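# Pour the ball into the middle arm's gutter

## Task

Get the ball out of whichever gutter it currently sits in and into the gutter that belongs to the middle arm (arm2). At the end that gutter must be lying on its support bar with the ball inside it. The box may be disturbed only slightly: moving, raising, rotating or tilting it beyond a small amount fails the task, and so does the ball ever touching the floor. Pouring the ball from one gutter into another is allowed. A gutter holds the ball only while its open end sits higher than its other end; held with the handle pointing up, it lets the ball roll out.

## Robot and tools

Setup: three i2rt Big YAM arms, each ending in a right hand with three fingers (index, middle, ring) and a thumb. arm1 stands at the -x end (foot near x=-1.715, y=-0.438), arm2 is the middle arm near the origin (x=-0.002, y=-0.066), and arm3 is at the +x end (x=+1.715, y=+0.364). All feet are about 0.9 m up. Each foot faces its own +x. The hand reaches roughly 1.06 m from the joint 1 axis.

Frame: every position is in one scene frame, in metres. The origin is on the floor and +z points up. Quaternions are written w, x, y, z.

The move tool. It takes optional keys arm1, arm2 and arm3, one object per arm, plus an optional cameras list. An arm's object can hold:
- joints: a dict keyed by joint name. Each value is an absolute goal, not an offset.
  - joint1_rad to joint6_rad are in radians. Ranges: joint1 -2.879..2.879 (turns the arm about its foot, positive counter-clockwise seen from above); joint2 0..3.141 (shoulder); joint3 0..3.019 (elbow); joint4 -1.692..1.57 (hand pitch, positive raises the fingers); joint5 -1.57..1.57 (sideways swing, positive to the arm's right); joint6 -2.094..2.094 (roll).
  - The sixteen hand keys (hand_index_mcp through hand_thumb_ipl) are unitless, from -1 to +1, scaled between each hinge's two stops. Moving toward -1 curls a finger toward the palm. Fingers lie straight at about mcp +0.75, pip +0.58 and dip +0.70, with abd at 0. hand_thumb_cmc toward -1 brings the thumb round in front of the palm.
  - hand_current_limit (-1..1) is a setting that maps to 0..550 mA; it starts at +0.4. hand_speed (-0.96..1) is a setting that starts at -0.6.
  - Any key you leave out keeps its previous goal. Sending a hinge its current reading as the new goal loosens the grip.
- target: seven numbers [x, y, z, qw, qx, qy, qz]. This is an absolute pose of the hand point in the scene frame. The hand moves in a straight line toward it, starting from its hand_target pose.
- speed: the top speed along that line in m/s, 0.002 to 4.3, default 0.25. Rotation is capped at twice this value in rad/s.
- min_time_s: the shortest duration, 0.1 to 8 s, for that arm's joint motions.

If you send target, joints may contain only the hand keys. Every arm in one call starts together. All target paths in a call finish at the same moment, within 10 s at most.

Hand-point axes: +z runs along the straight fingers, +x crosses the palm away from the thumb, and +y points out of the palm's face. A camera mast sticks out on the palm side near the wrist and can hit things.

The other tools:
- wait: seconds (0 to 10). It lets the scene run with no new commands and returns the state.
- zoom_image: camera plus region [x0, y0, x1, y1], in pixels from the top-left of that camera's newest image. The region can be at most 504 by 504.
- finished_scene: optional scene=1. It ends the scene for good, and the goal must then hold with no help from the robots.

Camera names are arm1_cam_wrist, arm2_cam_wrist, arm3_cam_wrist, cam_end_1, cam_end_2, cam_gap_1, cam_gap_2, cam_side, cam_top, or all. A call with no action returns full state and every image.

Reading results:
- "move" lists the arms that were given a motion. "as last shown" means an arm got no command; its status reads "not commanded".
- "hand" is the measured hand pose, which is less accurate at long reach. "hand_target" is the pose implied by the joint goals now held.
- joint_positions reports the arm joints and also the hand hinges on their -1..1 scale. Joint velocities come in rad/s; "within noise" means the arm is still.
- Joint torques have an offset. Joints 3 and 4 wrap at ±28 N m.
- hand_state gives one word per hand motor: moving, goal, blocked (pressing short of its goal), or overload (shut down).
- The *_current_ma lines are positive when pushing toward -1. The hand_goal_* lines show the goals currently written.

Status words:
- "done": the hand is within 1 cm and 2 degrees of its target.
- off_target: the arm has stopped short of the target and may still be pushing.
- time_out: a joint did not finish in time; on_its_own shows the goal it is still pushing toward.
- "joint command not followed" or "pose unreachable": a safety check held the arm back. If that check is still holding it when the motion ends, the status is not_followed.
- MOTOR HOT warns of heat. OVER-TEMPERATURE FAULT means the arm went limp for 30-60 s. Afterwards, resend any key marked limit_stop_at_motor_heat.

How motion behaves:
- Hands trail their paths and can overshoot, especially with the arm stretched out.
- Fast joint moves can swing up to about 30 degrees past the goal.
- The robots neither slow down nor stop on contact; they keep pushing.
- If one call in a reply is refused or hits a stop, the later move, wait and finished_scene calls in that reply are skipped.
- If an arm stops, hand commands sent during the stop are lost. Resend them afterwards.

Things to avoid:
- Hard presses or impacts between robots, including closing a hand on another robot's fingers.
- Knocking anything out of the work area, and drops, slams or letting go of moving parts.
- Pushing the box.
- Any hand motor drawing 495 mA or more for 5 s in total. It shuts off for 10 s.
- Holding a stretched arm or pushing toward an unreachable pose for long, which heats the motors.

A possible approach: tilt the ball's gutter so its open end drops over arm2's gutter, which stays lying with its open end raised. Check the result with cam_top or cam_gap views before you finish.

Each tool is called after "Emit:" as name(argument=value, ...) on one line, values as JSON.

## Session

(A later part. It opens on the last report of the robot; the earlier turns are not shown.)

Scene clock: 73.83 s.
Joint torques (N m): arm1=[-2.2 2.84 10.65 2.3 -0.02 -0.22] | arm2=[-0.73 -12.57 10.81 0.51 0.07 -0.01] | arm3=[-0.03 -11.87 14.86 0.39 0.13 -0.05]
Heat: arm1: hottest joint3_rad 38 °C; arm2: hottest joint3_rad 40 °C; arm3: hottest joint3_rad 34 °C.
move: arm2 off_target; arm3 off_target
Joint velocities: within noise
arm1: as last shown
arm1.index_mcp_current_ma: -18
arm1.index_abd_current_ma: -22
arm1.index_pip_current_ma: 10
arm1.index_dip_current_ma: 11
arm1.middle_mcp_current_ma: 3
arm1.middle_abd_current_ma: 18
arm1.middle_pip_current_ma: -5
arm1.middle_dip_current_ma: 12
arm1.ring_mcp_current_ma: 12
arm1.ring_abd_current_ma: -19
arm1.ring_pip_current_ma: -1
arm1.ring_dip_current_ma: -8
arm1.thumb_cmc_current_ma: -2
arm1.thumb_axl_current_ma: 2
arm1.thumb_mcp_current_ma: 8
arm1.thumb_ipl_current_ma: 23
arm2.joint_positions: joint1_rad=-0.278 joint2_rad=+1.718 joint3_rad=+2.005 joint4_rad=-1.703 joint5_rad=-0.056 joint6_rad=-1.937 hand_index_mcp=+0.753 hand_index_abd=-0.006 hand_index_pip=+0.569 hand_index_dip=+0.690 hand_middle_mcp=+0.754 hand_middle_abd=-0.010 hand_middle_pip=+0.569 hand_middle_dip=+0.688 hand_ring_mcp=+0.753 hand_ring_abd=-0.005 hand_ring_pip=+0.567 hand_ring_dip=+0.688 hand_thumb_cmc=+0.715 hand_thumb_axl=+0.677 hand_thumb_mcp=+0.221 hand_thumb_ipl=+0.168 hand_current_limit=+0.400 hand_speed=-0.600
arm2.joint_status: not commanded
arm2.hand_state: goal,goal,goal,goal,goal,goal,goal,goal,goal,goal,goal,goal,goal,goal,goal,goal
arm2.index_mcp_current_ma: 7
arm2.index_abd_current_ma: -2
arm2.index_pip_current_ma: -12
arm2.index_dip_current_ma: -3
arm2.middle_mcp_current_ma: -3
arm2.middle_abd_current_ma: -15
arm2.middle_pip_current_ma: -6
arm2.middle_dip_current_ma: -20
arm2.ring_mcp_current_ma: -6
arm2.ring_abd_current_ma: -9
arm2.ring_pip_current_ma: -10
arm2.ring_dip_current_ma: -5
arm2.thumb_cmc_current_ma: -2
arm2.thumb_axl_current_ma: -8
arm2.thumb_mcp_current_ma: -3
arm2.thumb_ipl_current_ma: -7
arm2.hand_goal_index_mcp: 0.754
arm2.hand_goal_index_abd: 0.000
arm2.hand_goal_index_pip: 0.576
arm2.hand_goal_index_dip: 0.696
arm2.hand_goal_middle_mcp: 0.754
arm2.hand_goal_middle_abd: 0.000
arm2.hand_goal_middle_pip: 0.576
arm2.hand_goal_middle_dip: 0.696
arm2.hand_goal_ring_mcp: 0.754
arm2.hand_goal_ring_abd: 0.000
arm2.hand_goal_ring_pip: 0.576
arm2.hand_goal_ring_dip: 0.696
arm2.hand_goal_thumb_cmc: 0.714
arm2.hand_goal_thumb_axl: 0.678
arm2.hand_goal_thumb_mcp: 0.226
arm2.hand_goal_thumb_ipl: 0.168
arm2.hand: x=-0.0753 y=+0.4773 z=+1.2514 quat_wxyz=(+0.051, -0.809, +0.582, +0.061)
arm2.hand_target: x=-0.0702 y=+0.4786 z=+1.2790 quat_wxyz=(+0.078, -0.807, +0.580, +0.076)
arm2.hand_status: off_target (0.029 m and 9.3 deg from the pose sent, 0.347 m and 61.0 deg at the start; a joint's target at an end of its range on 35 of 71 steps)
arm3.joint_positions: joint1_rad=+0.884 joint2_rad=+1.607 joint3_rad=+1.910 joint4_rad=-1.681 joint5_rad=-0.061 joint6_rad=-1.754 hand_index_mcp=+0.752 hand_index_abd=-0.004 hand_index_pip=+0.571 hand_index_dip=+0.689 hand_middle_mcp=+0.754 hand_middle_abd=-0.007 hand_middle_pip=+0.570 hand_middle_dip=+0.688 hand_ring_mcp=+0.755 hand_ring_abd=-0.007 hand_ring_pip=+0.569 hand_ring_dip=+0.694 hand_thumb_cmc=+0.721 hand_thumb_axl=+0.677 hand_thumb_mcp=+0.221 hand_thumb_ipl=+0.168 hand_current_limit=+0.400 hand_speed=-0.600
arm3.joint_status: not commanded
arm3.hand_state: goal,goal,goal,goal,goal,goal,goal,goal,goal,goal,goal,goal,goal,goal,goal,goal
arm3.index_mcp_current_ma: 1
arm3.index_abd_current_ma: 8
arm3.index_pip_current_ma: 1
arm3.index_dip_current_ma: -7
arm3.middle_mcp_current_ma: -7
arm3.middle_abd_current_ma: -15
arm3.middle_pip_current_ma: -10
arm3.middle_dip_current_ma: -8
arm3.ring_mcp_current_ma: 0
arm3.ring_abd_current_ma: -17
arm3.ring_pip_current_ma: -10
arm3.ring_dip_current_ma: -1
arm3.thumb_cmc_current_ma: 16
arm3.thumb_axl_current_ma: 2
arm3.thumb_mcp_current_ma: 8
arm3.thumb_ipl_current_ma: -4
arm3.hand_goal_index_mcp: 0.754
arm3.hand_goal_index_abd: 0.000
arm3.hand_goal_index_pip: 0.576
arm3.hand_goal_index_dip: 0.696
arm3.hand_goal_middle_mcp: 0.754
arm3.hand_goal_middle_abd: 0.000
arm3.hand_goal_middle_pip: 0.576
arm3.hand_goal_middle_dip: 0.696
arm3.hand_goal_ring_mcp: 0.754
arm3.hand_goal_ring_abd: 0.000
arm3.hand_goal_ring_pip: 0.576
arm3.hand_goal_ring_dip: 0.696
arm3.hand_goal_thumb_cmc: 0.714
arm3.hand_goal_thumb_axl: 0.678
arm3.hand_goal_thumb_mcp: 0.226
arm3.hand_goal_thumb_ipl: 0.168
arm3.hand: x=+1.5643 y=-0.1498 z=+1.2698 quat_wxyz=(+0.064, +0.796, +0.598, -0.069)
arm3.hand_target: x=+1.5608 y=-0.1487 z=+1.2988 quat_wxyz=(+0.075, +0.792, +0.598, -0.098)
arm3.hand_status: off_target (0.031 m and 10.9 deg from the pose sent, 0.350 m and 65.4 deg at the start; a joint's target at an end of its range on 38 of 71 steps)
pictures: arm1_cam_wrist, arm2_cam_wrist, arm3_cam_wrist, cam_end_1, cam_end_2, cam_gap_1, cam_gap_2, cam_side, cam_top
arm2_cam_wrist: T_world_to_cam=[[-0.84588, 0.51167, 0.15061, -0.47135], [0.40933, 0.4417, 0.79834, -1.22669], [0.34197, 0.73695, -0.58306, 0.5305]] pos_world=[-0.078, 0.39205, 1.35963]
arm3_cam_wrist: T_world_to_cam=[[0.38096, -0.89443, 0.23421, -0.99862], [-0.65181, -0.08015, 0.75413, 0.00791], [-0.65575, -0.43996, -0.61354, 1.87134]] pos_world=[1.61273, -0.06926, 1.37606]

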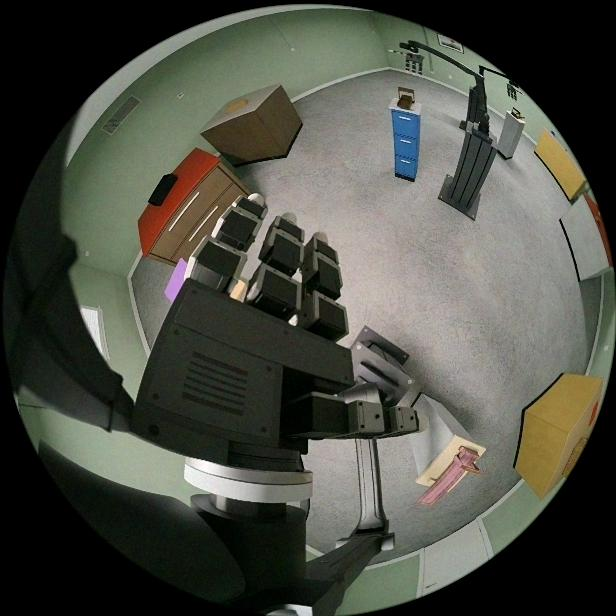

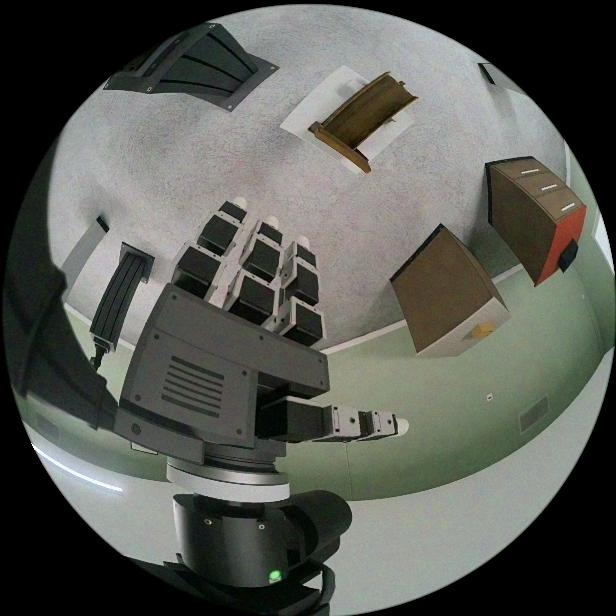

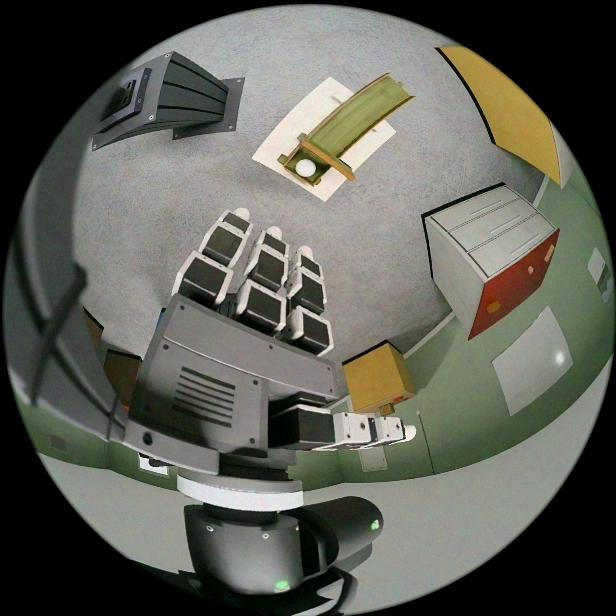

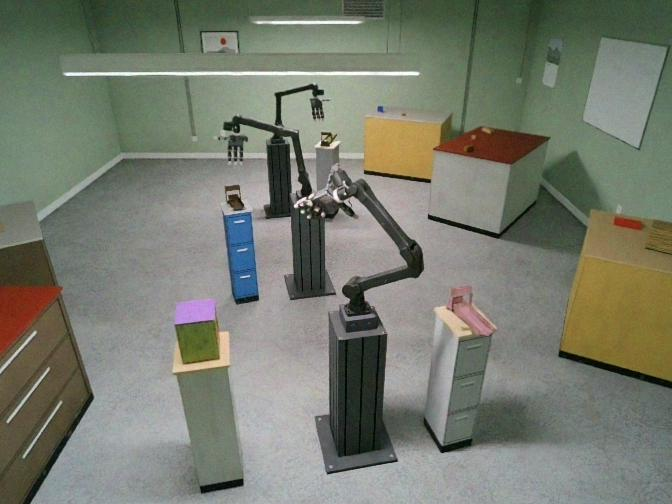

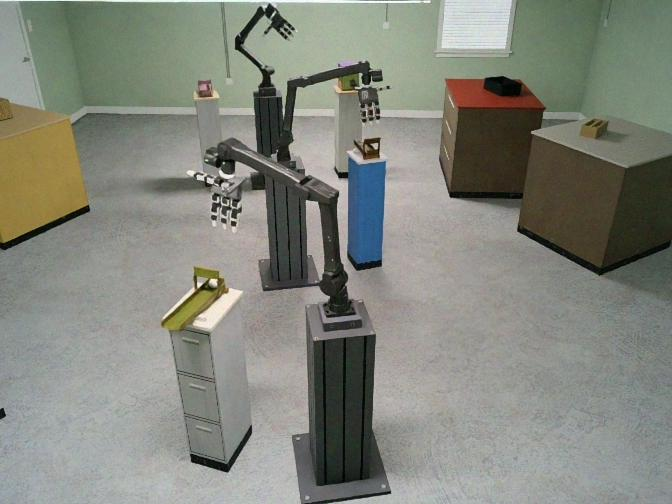

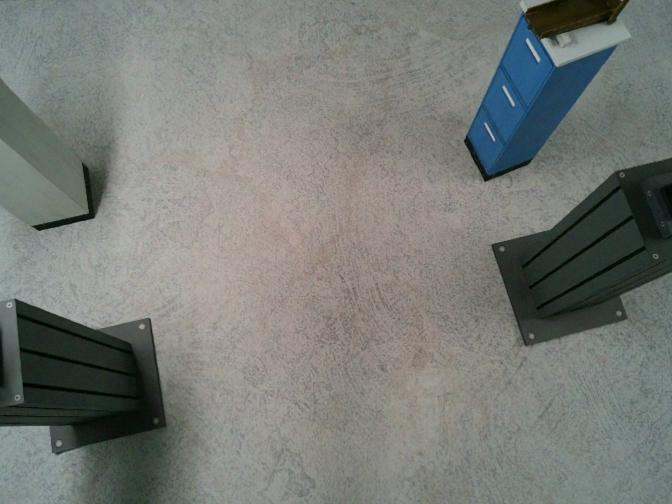

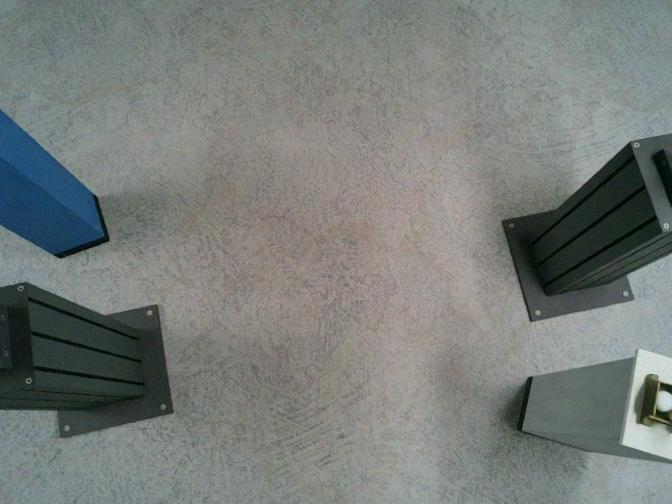

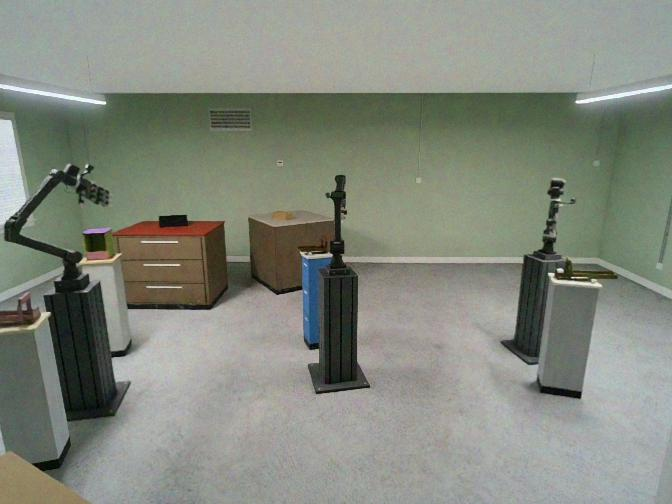

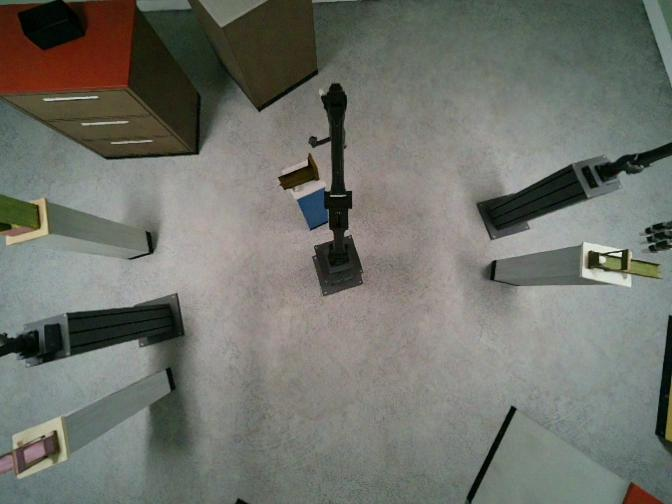

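Emit:
move(arm3={"target": [1.649, -0.208, 1.19, 0, 0.7907, 0.6122, 0], "speed": 0.3}, arm2={"target": [-0.176, 0.49, 1.19, 0, -0.8192, 0.5736, 0], "speed": 0.3}, cameras=["arm2_cam_wrist", "arm3_cam_wrist", "cam_end_1", "cam_end_2", "cam_side", "cam_top"])

Emit:
zoom_image(camera="arm3_cam_wrist", region=[200, 30, 450, 280])

Emit:
zoom_image(camera="arm2_cam_wrist", region=[200, 30, 450, 280])

Emit:
zoom_image(camera="cam_side", region=[520, 190, 640, 310])

Emit:
zoom_image(camera="cam_side", region=[270, 170, 370, 270])

Scene clock: 192.93 s.
Joint torques (N m): arm1=[-2.08 2.43 10.58 2.28 -0.06 -0.13] | arm2=[-0.5 -14.15 7.86 0.21 0.03 0.14] | arm3=[0.79 -13.74 10.66 0.05 0.07 0.13]
Heat: arm1: hottest joint3_rad 41 °C; arm2: hottest joint3_rad 50 °C; arm3: hottest joint3_rad 48 °C.
move: arm2 off_target; arm3 off_target
Joint velocities: within noise
arm1: as last shown
arm1.index_mcp_current_ma: -21
arm1.index_abd_current_ma: -4
arm1.index_pip_current_ma: -11
arm1.index_dip_current_ma: 2
arm1.middle_mcp_current_ma: 6
arm1.middle_abd_current_ma: -4
arm1.middle_pip_current_ma: 9
arm1.middle_dip_current_ma: 4
arm1.ring_mcp_current_ma: -9
arm1.ring_abd_current_ma: -10
arm1.ring_pip_current_ma: -18
arm1.ring_dip_current_ma: -3
arm1.thumb_cmc_current_ma: -9
arm1.thumb_axl_current_ma: 8
arm1.thumb_mcp_current_ma: -6
arm1.thumb_ipl_current_ma: 7
arm2.joint_positions: joint1_rad=-0.075 joint2_rad=+1.844 joint3_rad=+1.995 joint4_rad=-1.704 joint5_rad=-0.014 joint6_rad=-1.779 hand_index_mcp=+0.751 hand_index_abd=-0.006 hand_index_pip=+0.569 hand_index_dip=+0.690 hand_middle_mcp=+0.752 hand_middle_abd=-0.010 hand_middle_pip=+0.569 hand_middle_dip=+0.688 hand_ring_mcp=+0.751 hand_ring_abd=-0.005 hand_ring_pip=+0.567 hand_ring_dip=+0.688 hand_thumb_cmc=+0.714 hand_thumb_axl=+0.677 hand_thumb_mcp=+0.221 hand_thumb_ipl=+0.168 hand_current_limit=+0.400 hand_speed=-0.600
arm2.joint_status: not commanded
arm2.hand_state: goal,goal,goal,goal,goal,goal,goal,goal,goal,goal,goal,goal,goal,goal,goal,goal
arm2.index_mcp_current_ma: 1
arm2.index_abd_current_ma: -5
arm2.index_pip_current_ma: 0
arm2.index_dip_current_ma: -6
arm2.middle_mcp_current_ma: 2
arm2.middle_abd_current_ma: -6
arm2.middle_pip_current_ma: -7
arm2.middle_dip_current_ma: -25
arm2.ring_mcp_current_ma: -11
arm2.ring_abd_current_ma: -11
arm2.ring_pip_current_ma: -15
arm2.ring_dip_current_ma: 12
arm2.thumb_cmc_current_ma: -7
arm2.thumb_axl_current_ma: -14
arm2.thumb_mcp_current_ma: -3
arm2.thumb_ipl_current_ma: -1
arm2.hand_goal_index_mcp: 0.754
arm2.hand_goal_index_abd: 0.000
arm2.hand_goal_index_pip: 0.576
arm2.hand_goal_index_dip: 0.696
arm2.hand_goal_middle_mcp: 0.754
arm2.hand_goal_middle_abd: 0.000
arm2.hand_goal_middle_pip: 0.576
arm2.hand_goal_middle_dip: 0.696
arm2.hand_goal_ring_mcp: 0.754
arm2.hand_goal_ring_abd: 0.000
arm2.hand_goal_ring_pip: 0.576
arm2.hand_goal_ring_dip: 0.696
arm2.hand_goal_thumb_cmc: 0.714
arm2.hand_goal_thumb_axl: 0.678
arm2.hand_goal_thumb_mcp: 0.226
arm2.hand_goal_thumb_ipl: 0.168
arm2.hand: x=-0.1816 y=+0.4896 z=+1.1762 quat_wxyz=(+0.003, -0.823, +0.568, +0.007)
arm2.hand_target: x=-0.1760 y=+0.4896 z=+1.1893 quat_wxyz=(+0.011, -0.818, +0.575, +0.015)
arm2.hand_status: off_target (0.015 m and 1.2 deg from the pose sent, 0.119 m and 9.2 deg at the start; a joint's target at an end of its range on 38 of 41 steps)
arm3.joint_positions: joint1_rad=+1.096 joint2_rad=+1.766 joint3_rad=+1.895 joint4_rad=-1.681 joint5_rad=-0.006 joint6_rad=-1.591 hand_index_mcp=+0.752 hand_index_abd=-0.001 hand_index_pip=+0.571 hand_index_dip=+0.689 hand_middle_mcp=+0.752 hand_middle_abd=-0.001 hand_middle_pip=+0.570 hand_middle_dip=+0.688 hand_ring_mcp=+0.754 hand_ring_abd=+0.001 hand_ring_pip=+0.569 hand_ring_dip=+0.694 hand_thumb_cmc=+0.712 hand_thumb_axl=+0.677 hand_thumb_mcp=+0.221 hand_thumb_ipl=+0.168 hand_current_limit=+0.400 hand_speed=-0.600
arm3.joint_status: not commanded
arm3.hand_state: goal,goal,goal,goal,goal,goal,goal,goal,goal,goal,goal,goal,goal,goal,goal,goal
arm3.index_mcp_current_ma: 3
arm3.index_abd_current_ma: 9
arm3.index_pip_current_ma: -4
arm3.index_dip_current_ma: -5
arm3.middle_mcp_current_ma: -8
arm3.middle_abd_current_ma: -7
arm3.middle_pip_current_ma: -16
arm3.middle_dip_current_ma: -5
arm3.ring_mcp_current_ma: -2
arm3.ring_abd_current_ma: -3
arm3.ring_pip_current_ma: -14
arm3.ring_dip_current_ma: 0
arm3.thumb_cmc_current_ma: -5
arm3.thumb_axl_current_ma: -1
arm3.thumb_mcp_current_ma: 2
arm3.thumb_ipl_current_ma: -2
arm3.hand_goal_index_mcp: 0.754
arm3.hand_goal_index_abd: 0.000
arm3.hand_goal_index_pip: 0.576
arm3.hand_goal_index_dip: 0.696
arm3.hand_goal_middle_mcp: 0.754
arm3.hand_goal_middle_abd: 0.000
arm3.hand_goal_middle_pip: 0.576
arm3.hand_goal_middle_dip: 0.696
arm3.hand_goal_ring_mcp: 0.754
arm3.hand_goal_ring_abd: 0.000
arm3.hand_goal_ring_pip: 0.576
arm3.hand_goal_ring_dip: 0.696
arm3.hand_goal_thumb_cmc: 0.714
arm3.hand_goal_thumb_axl: 0.678
arm3.hand_goal_thumb_mcp: 0.226
arm3.hand_goal_thumb_ipl: 0.168
arm3.hand: x=+1.6525 y=-0.2093 z=+1.1760 quat_wxyz=(+0.003, +0.786, +0.618, -0.001)
arm3.hand_target: x=+1.6491 y=-0.2076 z=+1.1893 quat_wxyz=(+0.010, +0.791, +0.611, -0.009)
arm3.hand_status: off_target (0.014 m and 0.9 deg from the pose sent, 0.130 m and 10.9 deg at the start; a joint's target at an end of its range on 37 of 41 steps)
arm2_cam_wrist: T_world_to_cam=[[-0.8698, 0.49084, 0.05014, -0.43225], [0.36187, 0.56556, 0.74107, -1.13046], [0.33539, 0.66273, -0.66955, 0.65081]] pos_world=[-0.18517, 0.4202, 1.29517]
arm3_cam_wrist: T_world_to_cam=[[0.416, -0.90551, 0.08365, -0.94667], [-0.66702, -0.24132, 0.70488, 0.18061], [-0.61809, -0.34903, -0.70438, 1.90908]] pos_world=[1.69427, -0.14731, 1.29659]

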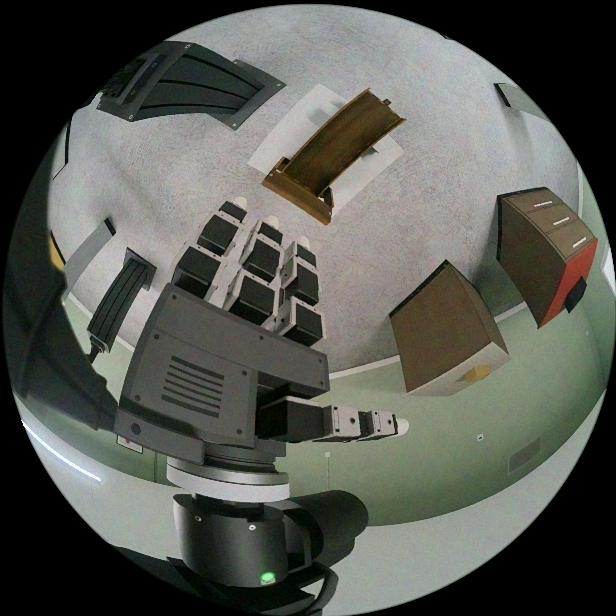

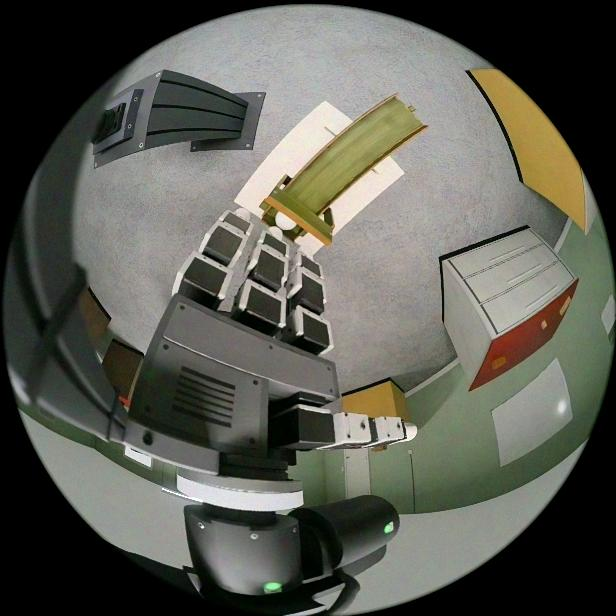

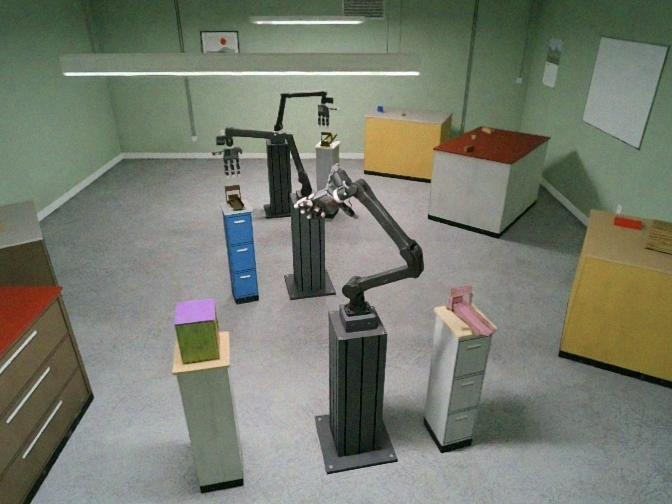

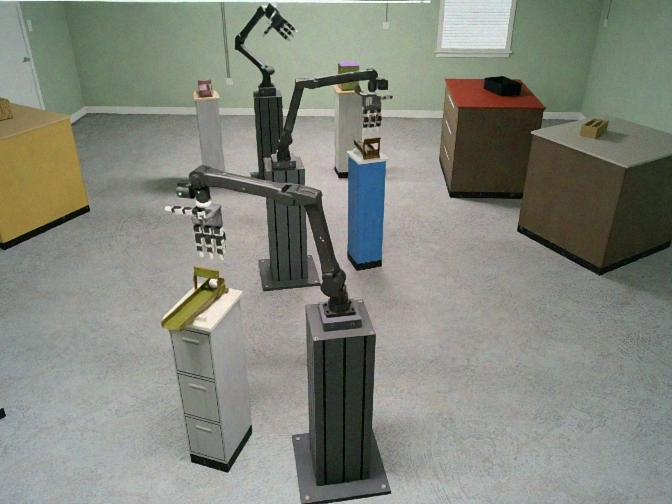

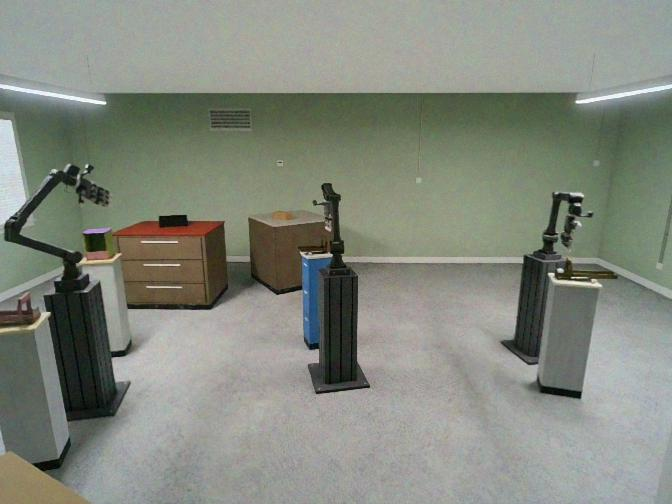

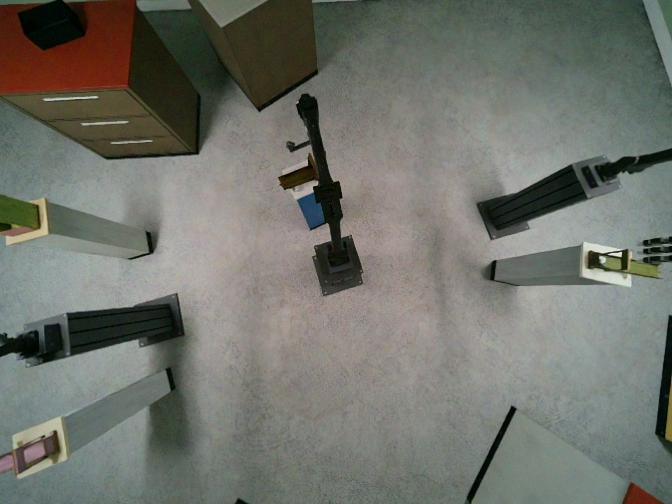

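Scaled by 2.016 from the camera's image (finer frame: 880x880).

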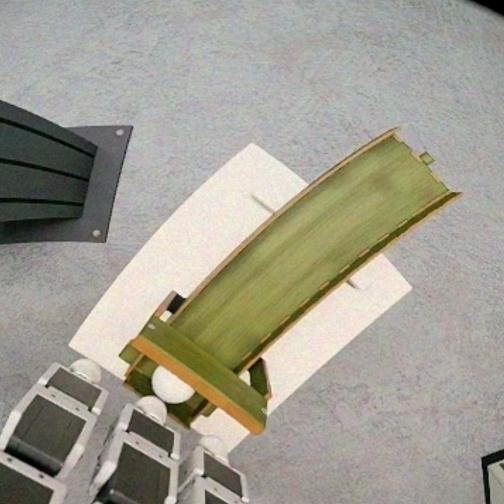

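Scaled by 2.016 from the camera's image (finer frame: 880x880).

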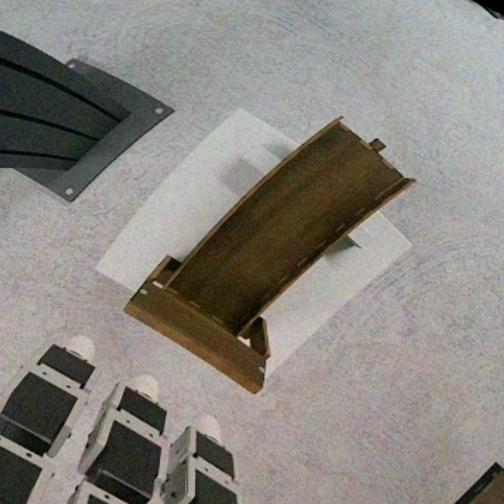

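Scaled by 4.200 from the camera's image (finer frame: 960x720).

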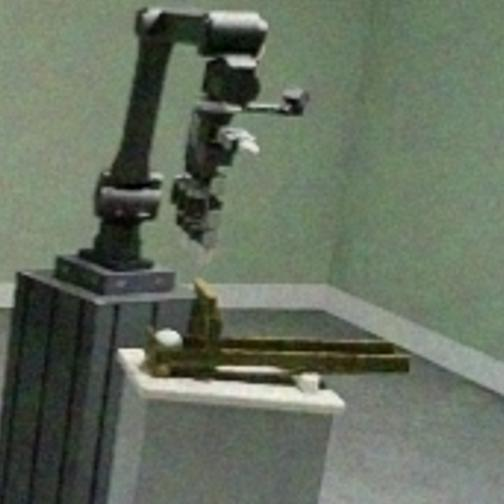

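Scaled by 5.040 from the camera's image (finer frame: 960x720).

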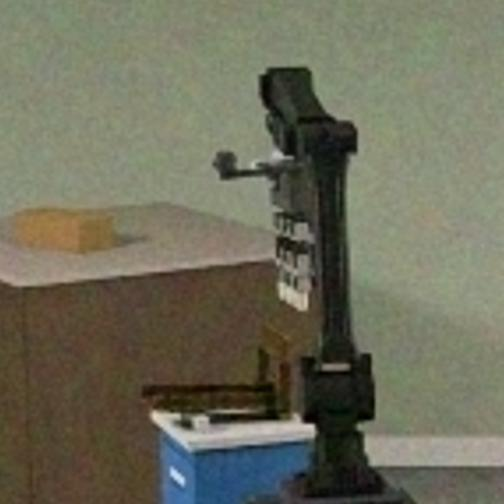

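Emit:
zoom_image(camera="arm3_cam_wrist", region=[240, 170, 350, 260])

Emit:
zoom_image(camera="arm2_cam_wrist", region=[240, 130, 350, 240])

Emit:
zoom_image(camera="cam_side", region=[550, 250, 625, 290])

Emit:
zoom_image(camera="cam_side", region=[0, 280, 60, 340])

Scaled by 4.582 from the camera's image (finer frame: 880x880).

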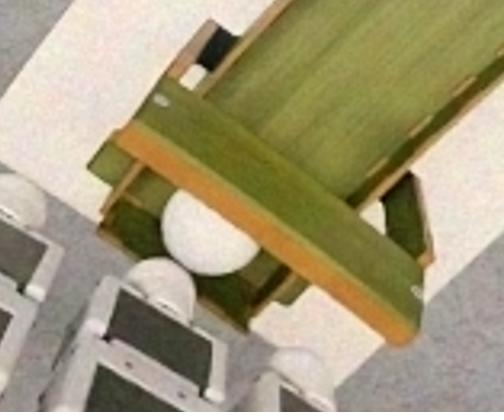

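Scaled by 4.582 from the camera's image (finer frame: 880x880).

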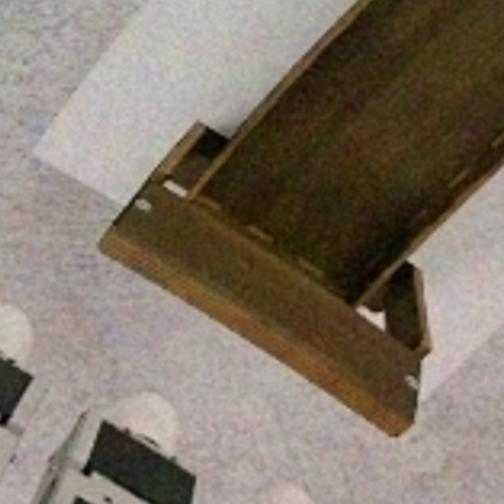

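Scaled by 6.720 from the camera's image (finer frame: 960x720).

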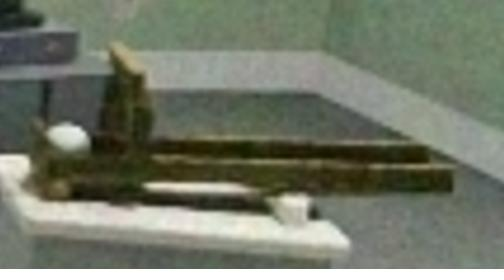

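Scaled by 8.400 from the camera's image (finer frame: 960x720).

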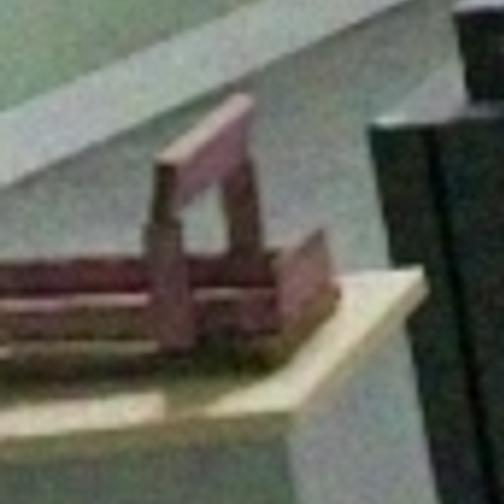

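Emit:
zoom_image(camera="cam_end_2", region=[340, 125, 400, 170])

Emit:
zoom_image(camera="cam_end_1", region=[310, 120, 350, 160])

Emit:
zoom_image(camera="cam_top", region=[575, 230, 671, 290])

Scaled by 8.400 from the camera's image (finer frame: 960x720).

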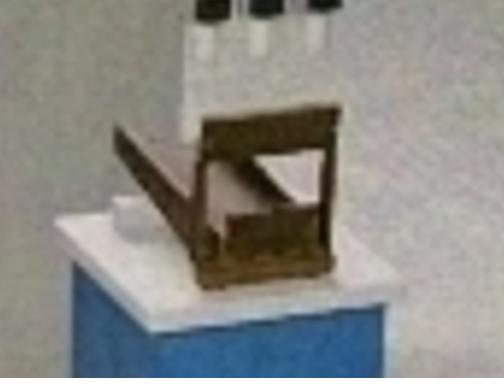

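Scaled by 12.600 from the camera's image (finer frame: 960x720).

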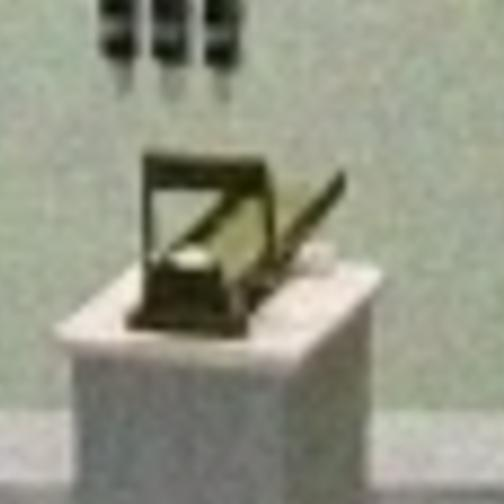

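Scaled by 5.250 from the camera's image (finer frame: 960x720).

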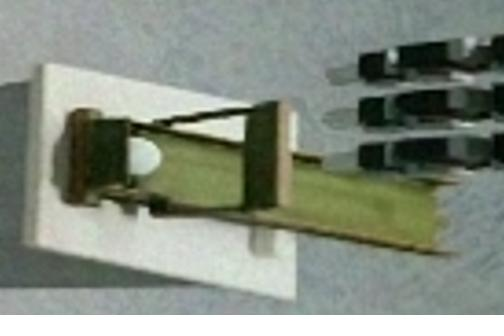

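Emit:
move(arm3={"joints": {"joint2_rad": 1.5, "joint6_rad": 1.53, "hand_middle_pip": -0.737, "hand_index_pip": -0.737, "hand_ring_mcp": 1.0, "hand_ring_abd": -0.8}}, arm2={"target": [-0.118, 0.531, 1.20, -0.0940, -0.8247, 0.5541, 0.0631], "speed": 0.3, "joints": {"hand_middle_pip": -0.737}})

Emit:
move(arm3={"target": [1.6285, -0.2117, 1.18, 0.0710, -0.6233, 0.7738, -0.0882], "speed": 0.3}, arm2={"target": [-0.118, 0.531, 1.10, -0.0940, -0.8247, 0.5541, 0.0631], "speed": 0.3}, cameras=["arm2_cam_wrist", "arm3_cam_wrist", "cam_end_2", "cam_side"])

Scene clock: 417.00 s.
Joint torques (N m): arm1=[-2.14 2.37 10.69 2.29 -0.03 -0.2] | arm2=[0.85 -14.45 10.8 0.17 -0.44 -0.04] | arm3=[0.09 -9.88 11.07 0.55 0.17 0.11]
Heat: arm1: hottest joint3_rad 43 °C; arm2: hottest joint3_rad 41 °C; arm3: hottest joint3_rad 41 °C.
move: arm2 off_target; arm3 done
Joint velocities: within noise
arm1: as last shown
arm1.index_mcp_current_ma: 9
arm1.index_abd_current_ma: 6
arm1.index_pip_current_ma: -15
arm1.index_dip_current_ma: 21
arm1.middle_mcp_current_ma: 0
arm1.middle_abd_current_ma: 23
arm1.middle_pip_current_ma: 8
arm1.middle_dip_current_ma: 9
arm1.ring_mcp_current_ma: 7
arm1.ring_abd_current_ma: -9
arm1.ring_pip_current_ma: 0
arm1.ring_dip_current_ma: -19
arm1.thumb_cmc_current_ma: 2
arm1.thumb_axl_current_ma: 9
arm1.thumb_mcp_current_ma: 1
arm1.thumb_ipl_current_ma: -3
arm2.joint_positions: joint1_rad=-0.260 joint2_rad=+1.934 joint3_rad=+2.056 joint4_rad=-1.705 joint5_rad=-0.243 joint6_rad=-1.935 hand_index_mcp=+0.758 hand_index_abd=-0.006 hand_index_pip=+0.577 hand_index_dip=+0.696 hand_middle_mcp=+0.758 hand_middle_abd=-0.010 hand_middle_pip=-0.725 hand_middle_dip=+0.696 hand_ring_mcp=+0.758 hand_ring_abd=-0.005 hand_ring_pip=+0.577 hand_ring_dip=+0.696 hand_thumb_cmc=+0.722 hand_thumb_axl=+0.677 hand_thumb_mcp=+0.221 hand_thumb_ipl=+0.168 hand_current_limit=+0.400 hand_speed=-0.600
arm2.joint_status: all done
arm2.hand_state: goal,goal,goal,goal,goal,goal,goal,goal,goal,goal,goal,goal,goal,goal,goal,goal
arm2.index_mcp_current_ma: 6
arm2.index_abd_current_ma: 2
arm2.index_pip_current_ma: 3
arm2.index_dip_current_ma: -8
arm2.middle_mcp_current_ma: -2
arm2.middle_abd_current_ma: -14
arm2.middle_pip_current_ma: 14
arm2.middle_dip_current_ma: -7
arm2.ring_mcp_current_ma: 2
arm2.ring_abd_current_ma: -8
arm2.ring_pip_current_ma: 11
arm2.ring_dip_current_ma: 13
arm2.thumb_cmc_current_ma: 11
arm2.thumb_axl_current_ma: -7
arm2.thumb_mcp_current_ma: -7
arm2.thumb_ipl_current_ma: -5
arm2.hand_goal_index_mcp: 0.754
arm2.hand_goal_index_abd: 0.000
arm2.hand_goal_index_pip: 0.576
arm2.hand_goal_index_dip: 0.696
arm2.hand_goal_middle_mcp: 0.754
arm2.hand_goal_middle_abd: 0.000
arm2.hand_goal_middle_pip: -0.736
arm2.hand_goal_middle_dip: 0.696
arm2.hand_goal_ring_mcp: 0.754
arm2.hand_goal_ring_abd: 0.000
arm2.hand_goal_ring_pip: 0.576
arm2.hand_goal_ring_dip: 0.696
arm2.hand_goal_thumb_cmc: 0.714
arm2.hand_goal_thumb_axl: 0.678
arm2.hand_goal_thumb_mcp: 0.226
arm2.hand_goal_thumb_ipl: 0.168
arm2.hand: x=-0.1124 y=+0.5250 z=+1.1745 quat_wxyz=(-0.070, -0.809, +0.576, +0.094)
arm2.hand_target: x=-0.1181 y=+0.5294 z=+1.1993 quat_wxyz=(-0.048, -0.815, +0.566, +0.110)
arm2.hand_status: off_target (0.027 m and 5.4 deg from the pose sent, 0.080 m and 12.9 deg at the start; a joint's target at an end of its range on 59 of 59 steps)
arm3.joint_positions: joint1_rad=+1.096 joint2_rad=+1.510 joint3_rad=+1.891 joint4_rad=-1.682 joint5_rad=-0.007 joint6_rad=+1.520 hand_index_mcp=+0.761 hand_index_abd=+0.001 hand_index_pip=-0.723 hand_index_dip=+0.701 hand_middle_mcp=+0.760 hand_middle_abd=+0.001 hand_middle_pip=-0.726 hand_middle_dip=+0.696 hand_ring_mcp=+0.989 hand_ring_abd=-0.785 hand_ring_pip=+0.569 hand_ring_dip=+0.694 hand_thumb_cmc=+0.720 hand_thumb_axl=+0.677 hand_thumb_mcp=+0.220 hand_thumb_ipl=+0.168 hand_current_limit=+0.400 hand_speed=-0.600
arm3.joint_status: all done
arm3.hand_state: goal,goal,goal,goal,goal,goal,goal,goal,goal,goal,goal,goal,goal,goal,goal,goal
arm3.index_mcp_current_ma: 4
arm3.index_abd_current_ma: 6
arm3.index_pip_current_ma: 14
arm3.index_dip_current_ma: 5
arm3.middle_mcp_current_ma: 7
arm3.middle_abd_current_ma: 1
arm3.middle_pip_current_ma: 9
arm3.middle_dip_current_ma: 2
arm3.ring_mcp_current_ma: -11
arm3.ring_abd_current_ma: 6
arm3.ring_pip_current_ma: -12
arm3.ring_dip_current_ma: -4
arm3.thumb_cmc_current_ma: 7
arm3.thumb_axl_current_ma: 5
arm3.thumb_mcp_current_ma: 2
arm3.thumb_ipl_current_ma: 2
arm3.hand_goal_index_mcp: 0.754
arm3.hand_goal_index_abd: 0.000
arm3.hand_goal_index_pip: -0.736
arm3.hand_goal_index_dip: 0.696
arm3.hand_goal_middle_mcp: 0.754
arm3.hand_goal_middle_abd: 0.000
arm3.hand_goal_middle_pip: -0.736
arm3.hand_goal_middle_dip: 0.696
arm3.hand_goal_ring_mcp: 1.000
arm3.hand_goal_ring_abd: -0.800
arm3.hand_goal_ring_pip: 0.576
arm3.hand_goal_ring_dip: 0.696
arm3.hand_goal_thumb_cmc: 0.714
arm3.hand_goal_thumb_axl: 0.678
arm3.hand_goal_thumb_mcp: 0.226
arm3.hand_goal_thumb_ipl: 0.168
arm3.hand: x=+1.5114 y=-0.0736 z=+1.2970 quat_wxyz=(+0.102, +0.625, -0.770, +0.077)
arm3.hand_target: x=+1.5098 y=-0.0693 z=+1.3067 quat_wxyz=(+0.109, +0.618, -0.774, +0.083)
arm3.hand_status: not commanded
pictures: none

Scene clock: 418.63 s.
Joint torques (N m): arm1=[-2.26 2.49 10.51 2.36 -0.02 -0.21] | arm2=[1.49 -15.5 7.42 0.49 -0.23 -0.04] | arm3=[0.32 -15.38 14.67 -0.17 -0.17 0.16]
Heat: arm1: hottest joint3_rad 43 °C; arm2: hottest joint3_rad 41 °C; arm3: hottest joint3_rad 42 °C.
move: arm2 done; arm3 off_target
Joint velocities: within noise
arm1: as last shown
arm1.index_mcp_current_ma: -21
arm1.index_pip_current_ma: -5
arm1.index_dip_current_ma: 13
arm1.middle_mcp_current_ma: -9
arm1.middle_abd_current_ma: -6
arm1.middle_pip_current_ma: 13
arm1.middle_dip_current_ma: -2
arm1.ring_mcp_current_ma: 9
arm1.ring_abd_current_ma: -11
arm1.ring_pip_current_ma: -7
arm1.ring_dip_current_ma: 4
arm1.thumb_cmc_current_ma: -1
arm1.thumb_axl_current_ma: 2
arm1.thumb_mcp_current_ma: 30
arm1.thumb_ipl_current_ma: 25
arm2.joint_positions: joint1_rad=-0.254 joint2_rad=+2.027 joint3_rad=+1.987 joint4_rad=-1.643 joint5_rad=-0.218 joint6_rad=-1.972 hand_index_mcp=+0.759 hand_index_abd=+0.001 hand_index_pip=+0.577 hand_index_dip=+0.696 hand_middle_mcp=+0.758 hand_middle_abd=-0.010 hand_middle_pip=-0.725 hand_middle_dip=+0.696 hand_ring_mcp=+0.758 hand_ring_abd=+0.000 hand_ring_pip=+0.577 hand_ring_dip=+0.696 hand_thumb_cmc=+0.722 hand_thumb_axl=+0.677 hand_thumb_mcp=+0.221 hand_thumb_ipl=+0.168 hand_current_limit=+0.400 hand_speed=-0.600
arm2.joint_status: not commanded
arm2.hand_state: goal,goal,goal,goal,goal,goal,goal,goal,goal,goal,goal,goal,goal,goal,goal,goal
arm2.index_mcp_current_ma: 16
arm2.index_abd_current_ma: 5
arm2.index_pip_current_ma: 3
arm2.index_dip_current_ma: -9
arm2.middle_mcp_current_ma: 6
arm2.middle_abd_current_ma: -14
arm2.middle_pip_current_ma: 36
arm2.middle_dip_current_ma: 5
arm2.ring_mcp_current_ma: 9
arm2.ring_abd_current_ma: 6
arm2.ring_pip_current_ma: 15
arm2.ring_dip_current_ma: 11
arm2.thumb_cmc_current_ma: 7
arm2.thumb_axl_current_ma: -6
arm2.thumb_mcp_current_ma: -5
arm2.thumb_ipl_current_ma: -20
arm2.hand_goal_index_mcp: 0.754
arm2.hand_goal_index_abd: 0.000
arm2.hand_goal_index_pip: 0.576
arm2.hand_goal_index_dip: 0.696
arm2.hand_goal_middle_mcp: 0.754
arm2.hand_goal_middle_abd: 0.000
arm2.hand_goal_middle_pip: -0.736
arm2.hand_goal_middle_dip: 0.696
arm2.hand_goal_ring_mcp: 0.754
arm2.hand_goal_ring_abd: 0.000
arm2.hand_goal_ring_pip: 0.576
arm2.hand_goal_ring_dip: 0.696
arm2.hand_goal_thumb_cmc: 0.714
arm2.hand_goal_thumb_axl: 0.678
arm2.hand_goal_thumb_mcp: 0.226
arm2.hand_goal_thumb_ipl: 0.168
arm2.hand: x=-0.1114 y=+0.5306 z=+1.0922 quat_wxyz=(-0.105, -0.818, +0.563, +0.057)
arm2.hand_target: x=-0.1180 y=+0.5309 z=+1.0999 quat_wxyz=(-0.094, -0.825, +0.554, +0.063)
arm2.hand_status: done (0.010 m and 1.9 deg from the pose sent, 0.075 m and 5.4 deg at the start)
arm3.joint_positions: joint1_rad=+1.282 joint2_rad=+1.906 joint3_rad=+2.081 joint4_rad=-1.682 joint5_rad=-0.211 joint6_rad=+1.711 hand_index_mcp=+0.758 hand_index_abd=+0.001 hand_index_pip=-0.723 hand_index_dip=+0.701 hand_middle_mcp=+0.752 hand_middle_abd=+0.001 hand_middle_pip=-0.726 hand_middle_dip=+0.696 hand_ring_mcp=+0.989 hand_ring_abd=-0.785 hand_ring_pip=+0.569 hand_ring_dip=+0.694 hand_thumb_cmc=+0.712 hand_thumb_axl=+0.677 hand_thumb_mcp=+0.220 hand_thumb_ipl=+0.168 hand_current_limit=+0.400 hand_speed=-0.600
arm3.joint_status: not commanded
arm3.hand_state: goal,goal,goal,goal,goal,goal,goal,goal,goal,goal,goal,goal,goal,goal,goal,goal
arm3.index_mcp_current_ma: 3
arm3.index_abd_current_ma: 15
arm3.index_pip_current_ma: 26
arm3.index_dip_current_ma: -1
arm3.middle_mcp_current_ma: -8
arm3.middle_abd_current_ma: -7
arm3.middle_pip_current_ma: 1
arm3.middle_dip_current_ma: 0
arm3.ring_mcp_current_ma: -10
arm3.ring_abd_current_ma: 1
arm3.ring_pip_current_ma: -6
arm3.ring_dip_current_ma: 1
arm3.thumb_cmc_current_ma: 4
arm3.thumb_axl_current_ma: 5
arm3.thumb_mcp_current_ma: -1
arm3.thumb_ipl_current_ma: 2
arm3.hand_goal_index_mcp: 0.754
arm3.hand_goal_index_abd: 0.000
arm3.hand_goal_index_pip: -0.736
arm3.hand_goal_index_dip: 0.696
arm3.hand_goal_middle_mcp: 0.754
arm3.hand_goal_middle_abd: 0.000
arm3.hand_goal_middle_pip: -0.736
arm3.hand_goal_middle_dip: 0.696
arm3.hand_goal_ring_mcp: 1.000
arm3.hand_goal_ring_abd: -0.800
arm3.hand_goal_ring_pip: 0.576
arm3.hand_goal_ring_dip: 0.696
arm3.hand_goal_thumb_cmc: 0.714
arm3.hand_goal_thumb_axl: 0.678
arm3.hand_goal_thumb_mcp: 0.226
arm3.hand_goal_thumb_ipl: 0.168
arm3.hand: x=+1.6291 y=-0.2038 z=+1.1545 quat_wxyz=(-0.060, +0.626, -0.772, +0.090)
arm3.hand_target: x=+1.6286 y=-0.2102 z=+1.1794 quat_wxyz=(-0.042, +0.623, -0.773, +0.112)
arm3.hand_status: off_target (0.027 m and 1.3 deg from the pose sent, 0.216 m and 19.9 deg at the start; a joint's target at an end of its range on 48 of 49 steps)
arm2_cam_wrist: T_world_to_cam=[[-0.84908, 0.5012, 0.16694, -0.51782], [0.49574, 0.64679, 0.57958, -0.96871], [0.18251, 0.57487, -0.79763, 0.71329]] pos_world=[-0.08962, 0.47603, 1.21683]
arm3_cam_wrist: T_world_to_cam=[[-0.44318, 0.89356, -0.07176, 1.01558], [0.50086, 0.31321, 0.80687, -1.72577], [0.74346, 0.32164, -0.58636, -0.33623]] pos_world=[1.56443, -0.2588, 1.26819]

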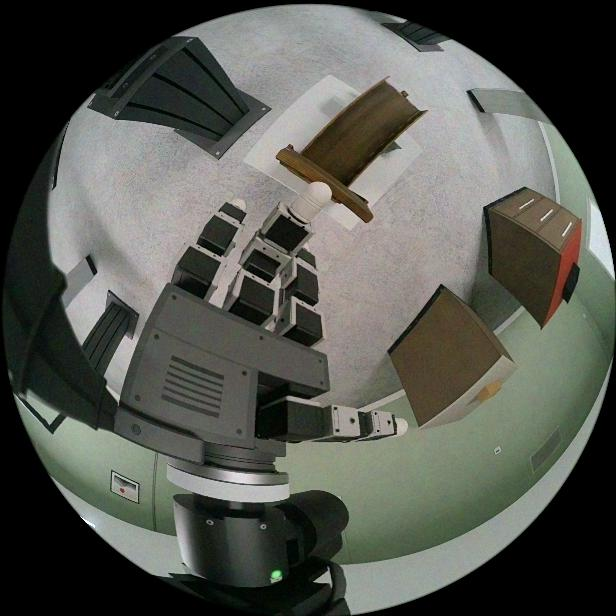

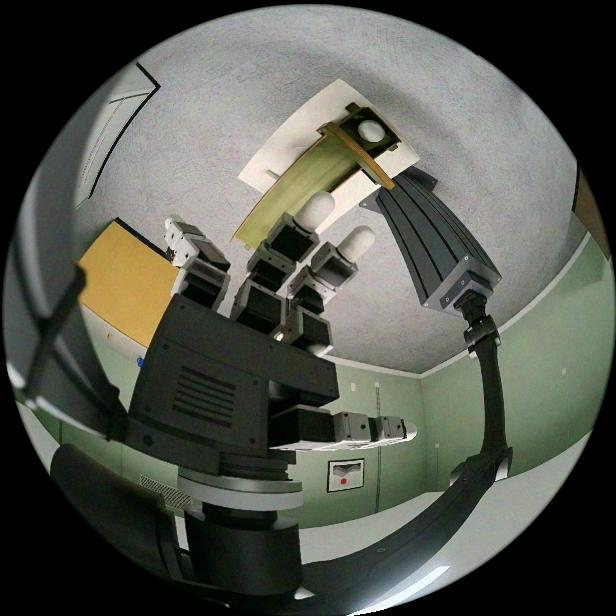

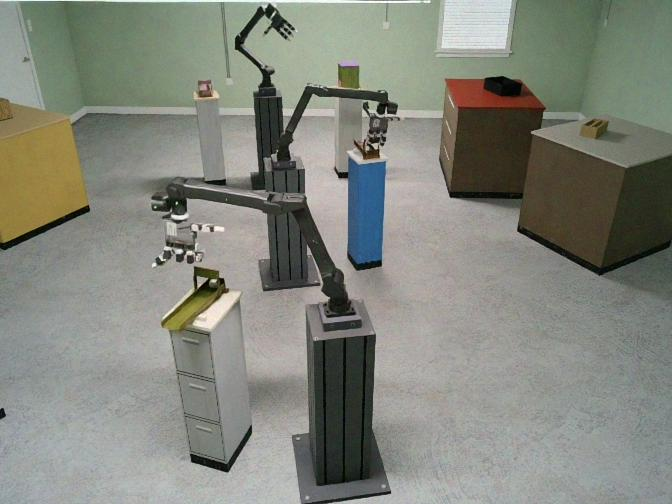

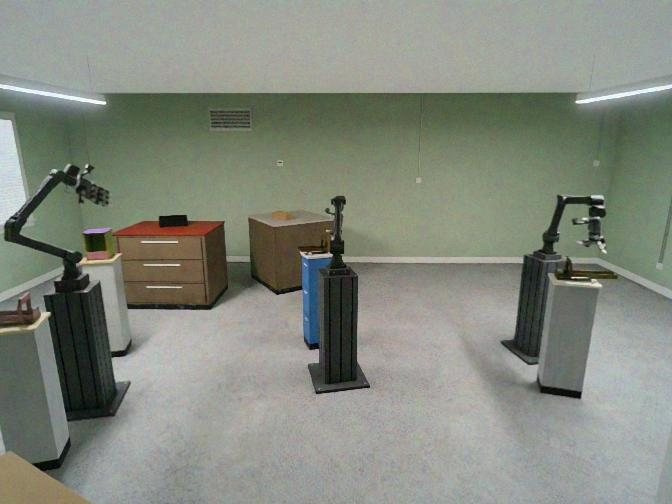

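Emit:
zoom_image(camera="arm3_cam_wrist", region=[290, 80, 430, 220])

Emit:
zoom_image(camera="arm2_cam_wrist", region=[250, 100, 390, 240])

Scaled by 3.600 from the camera's image (finer frame: 880x880).

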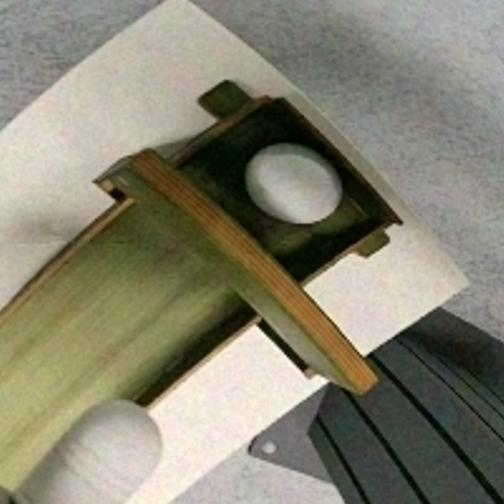

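Scaled by 3.600 from the camera's image (finer frame: 880x880).

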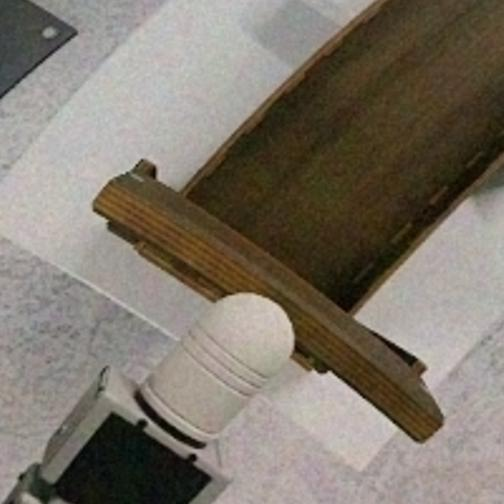

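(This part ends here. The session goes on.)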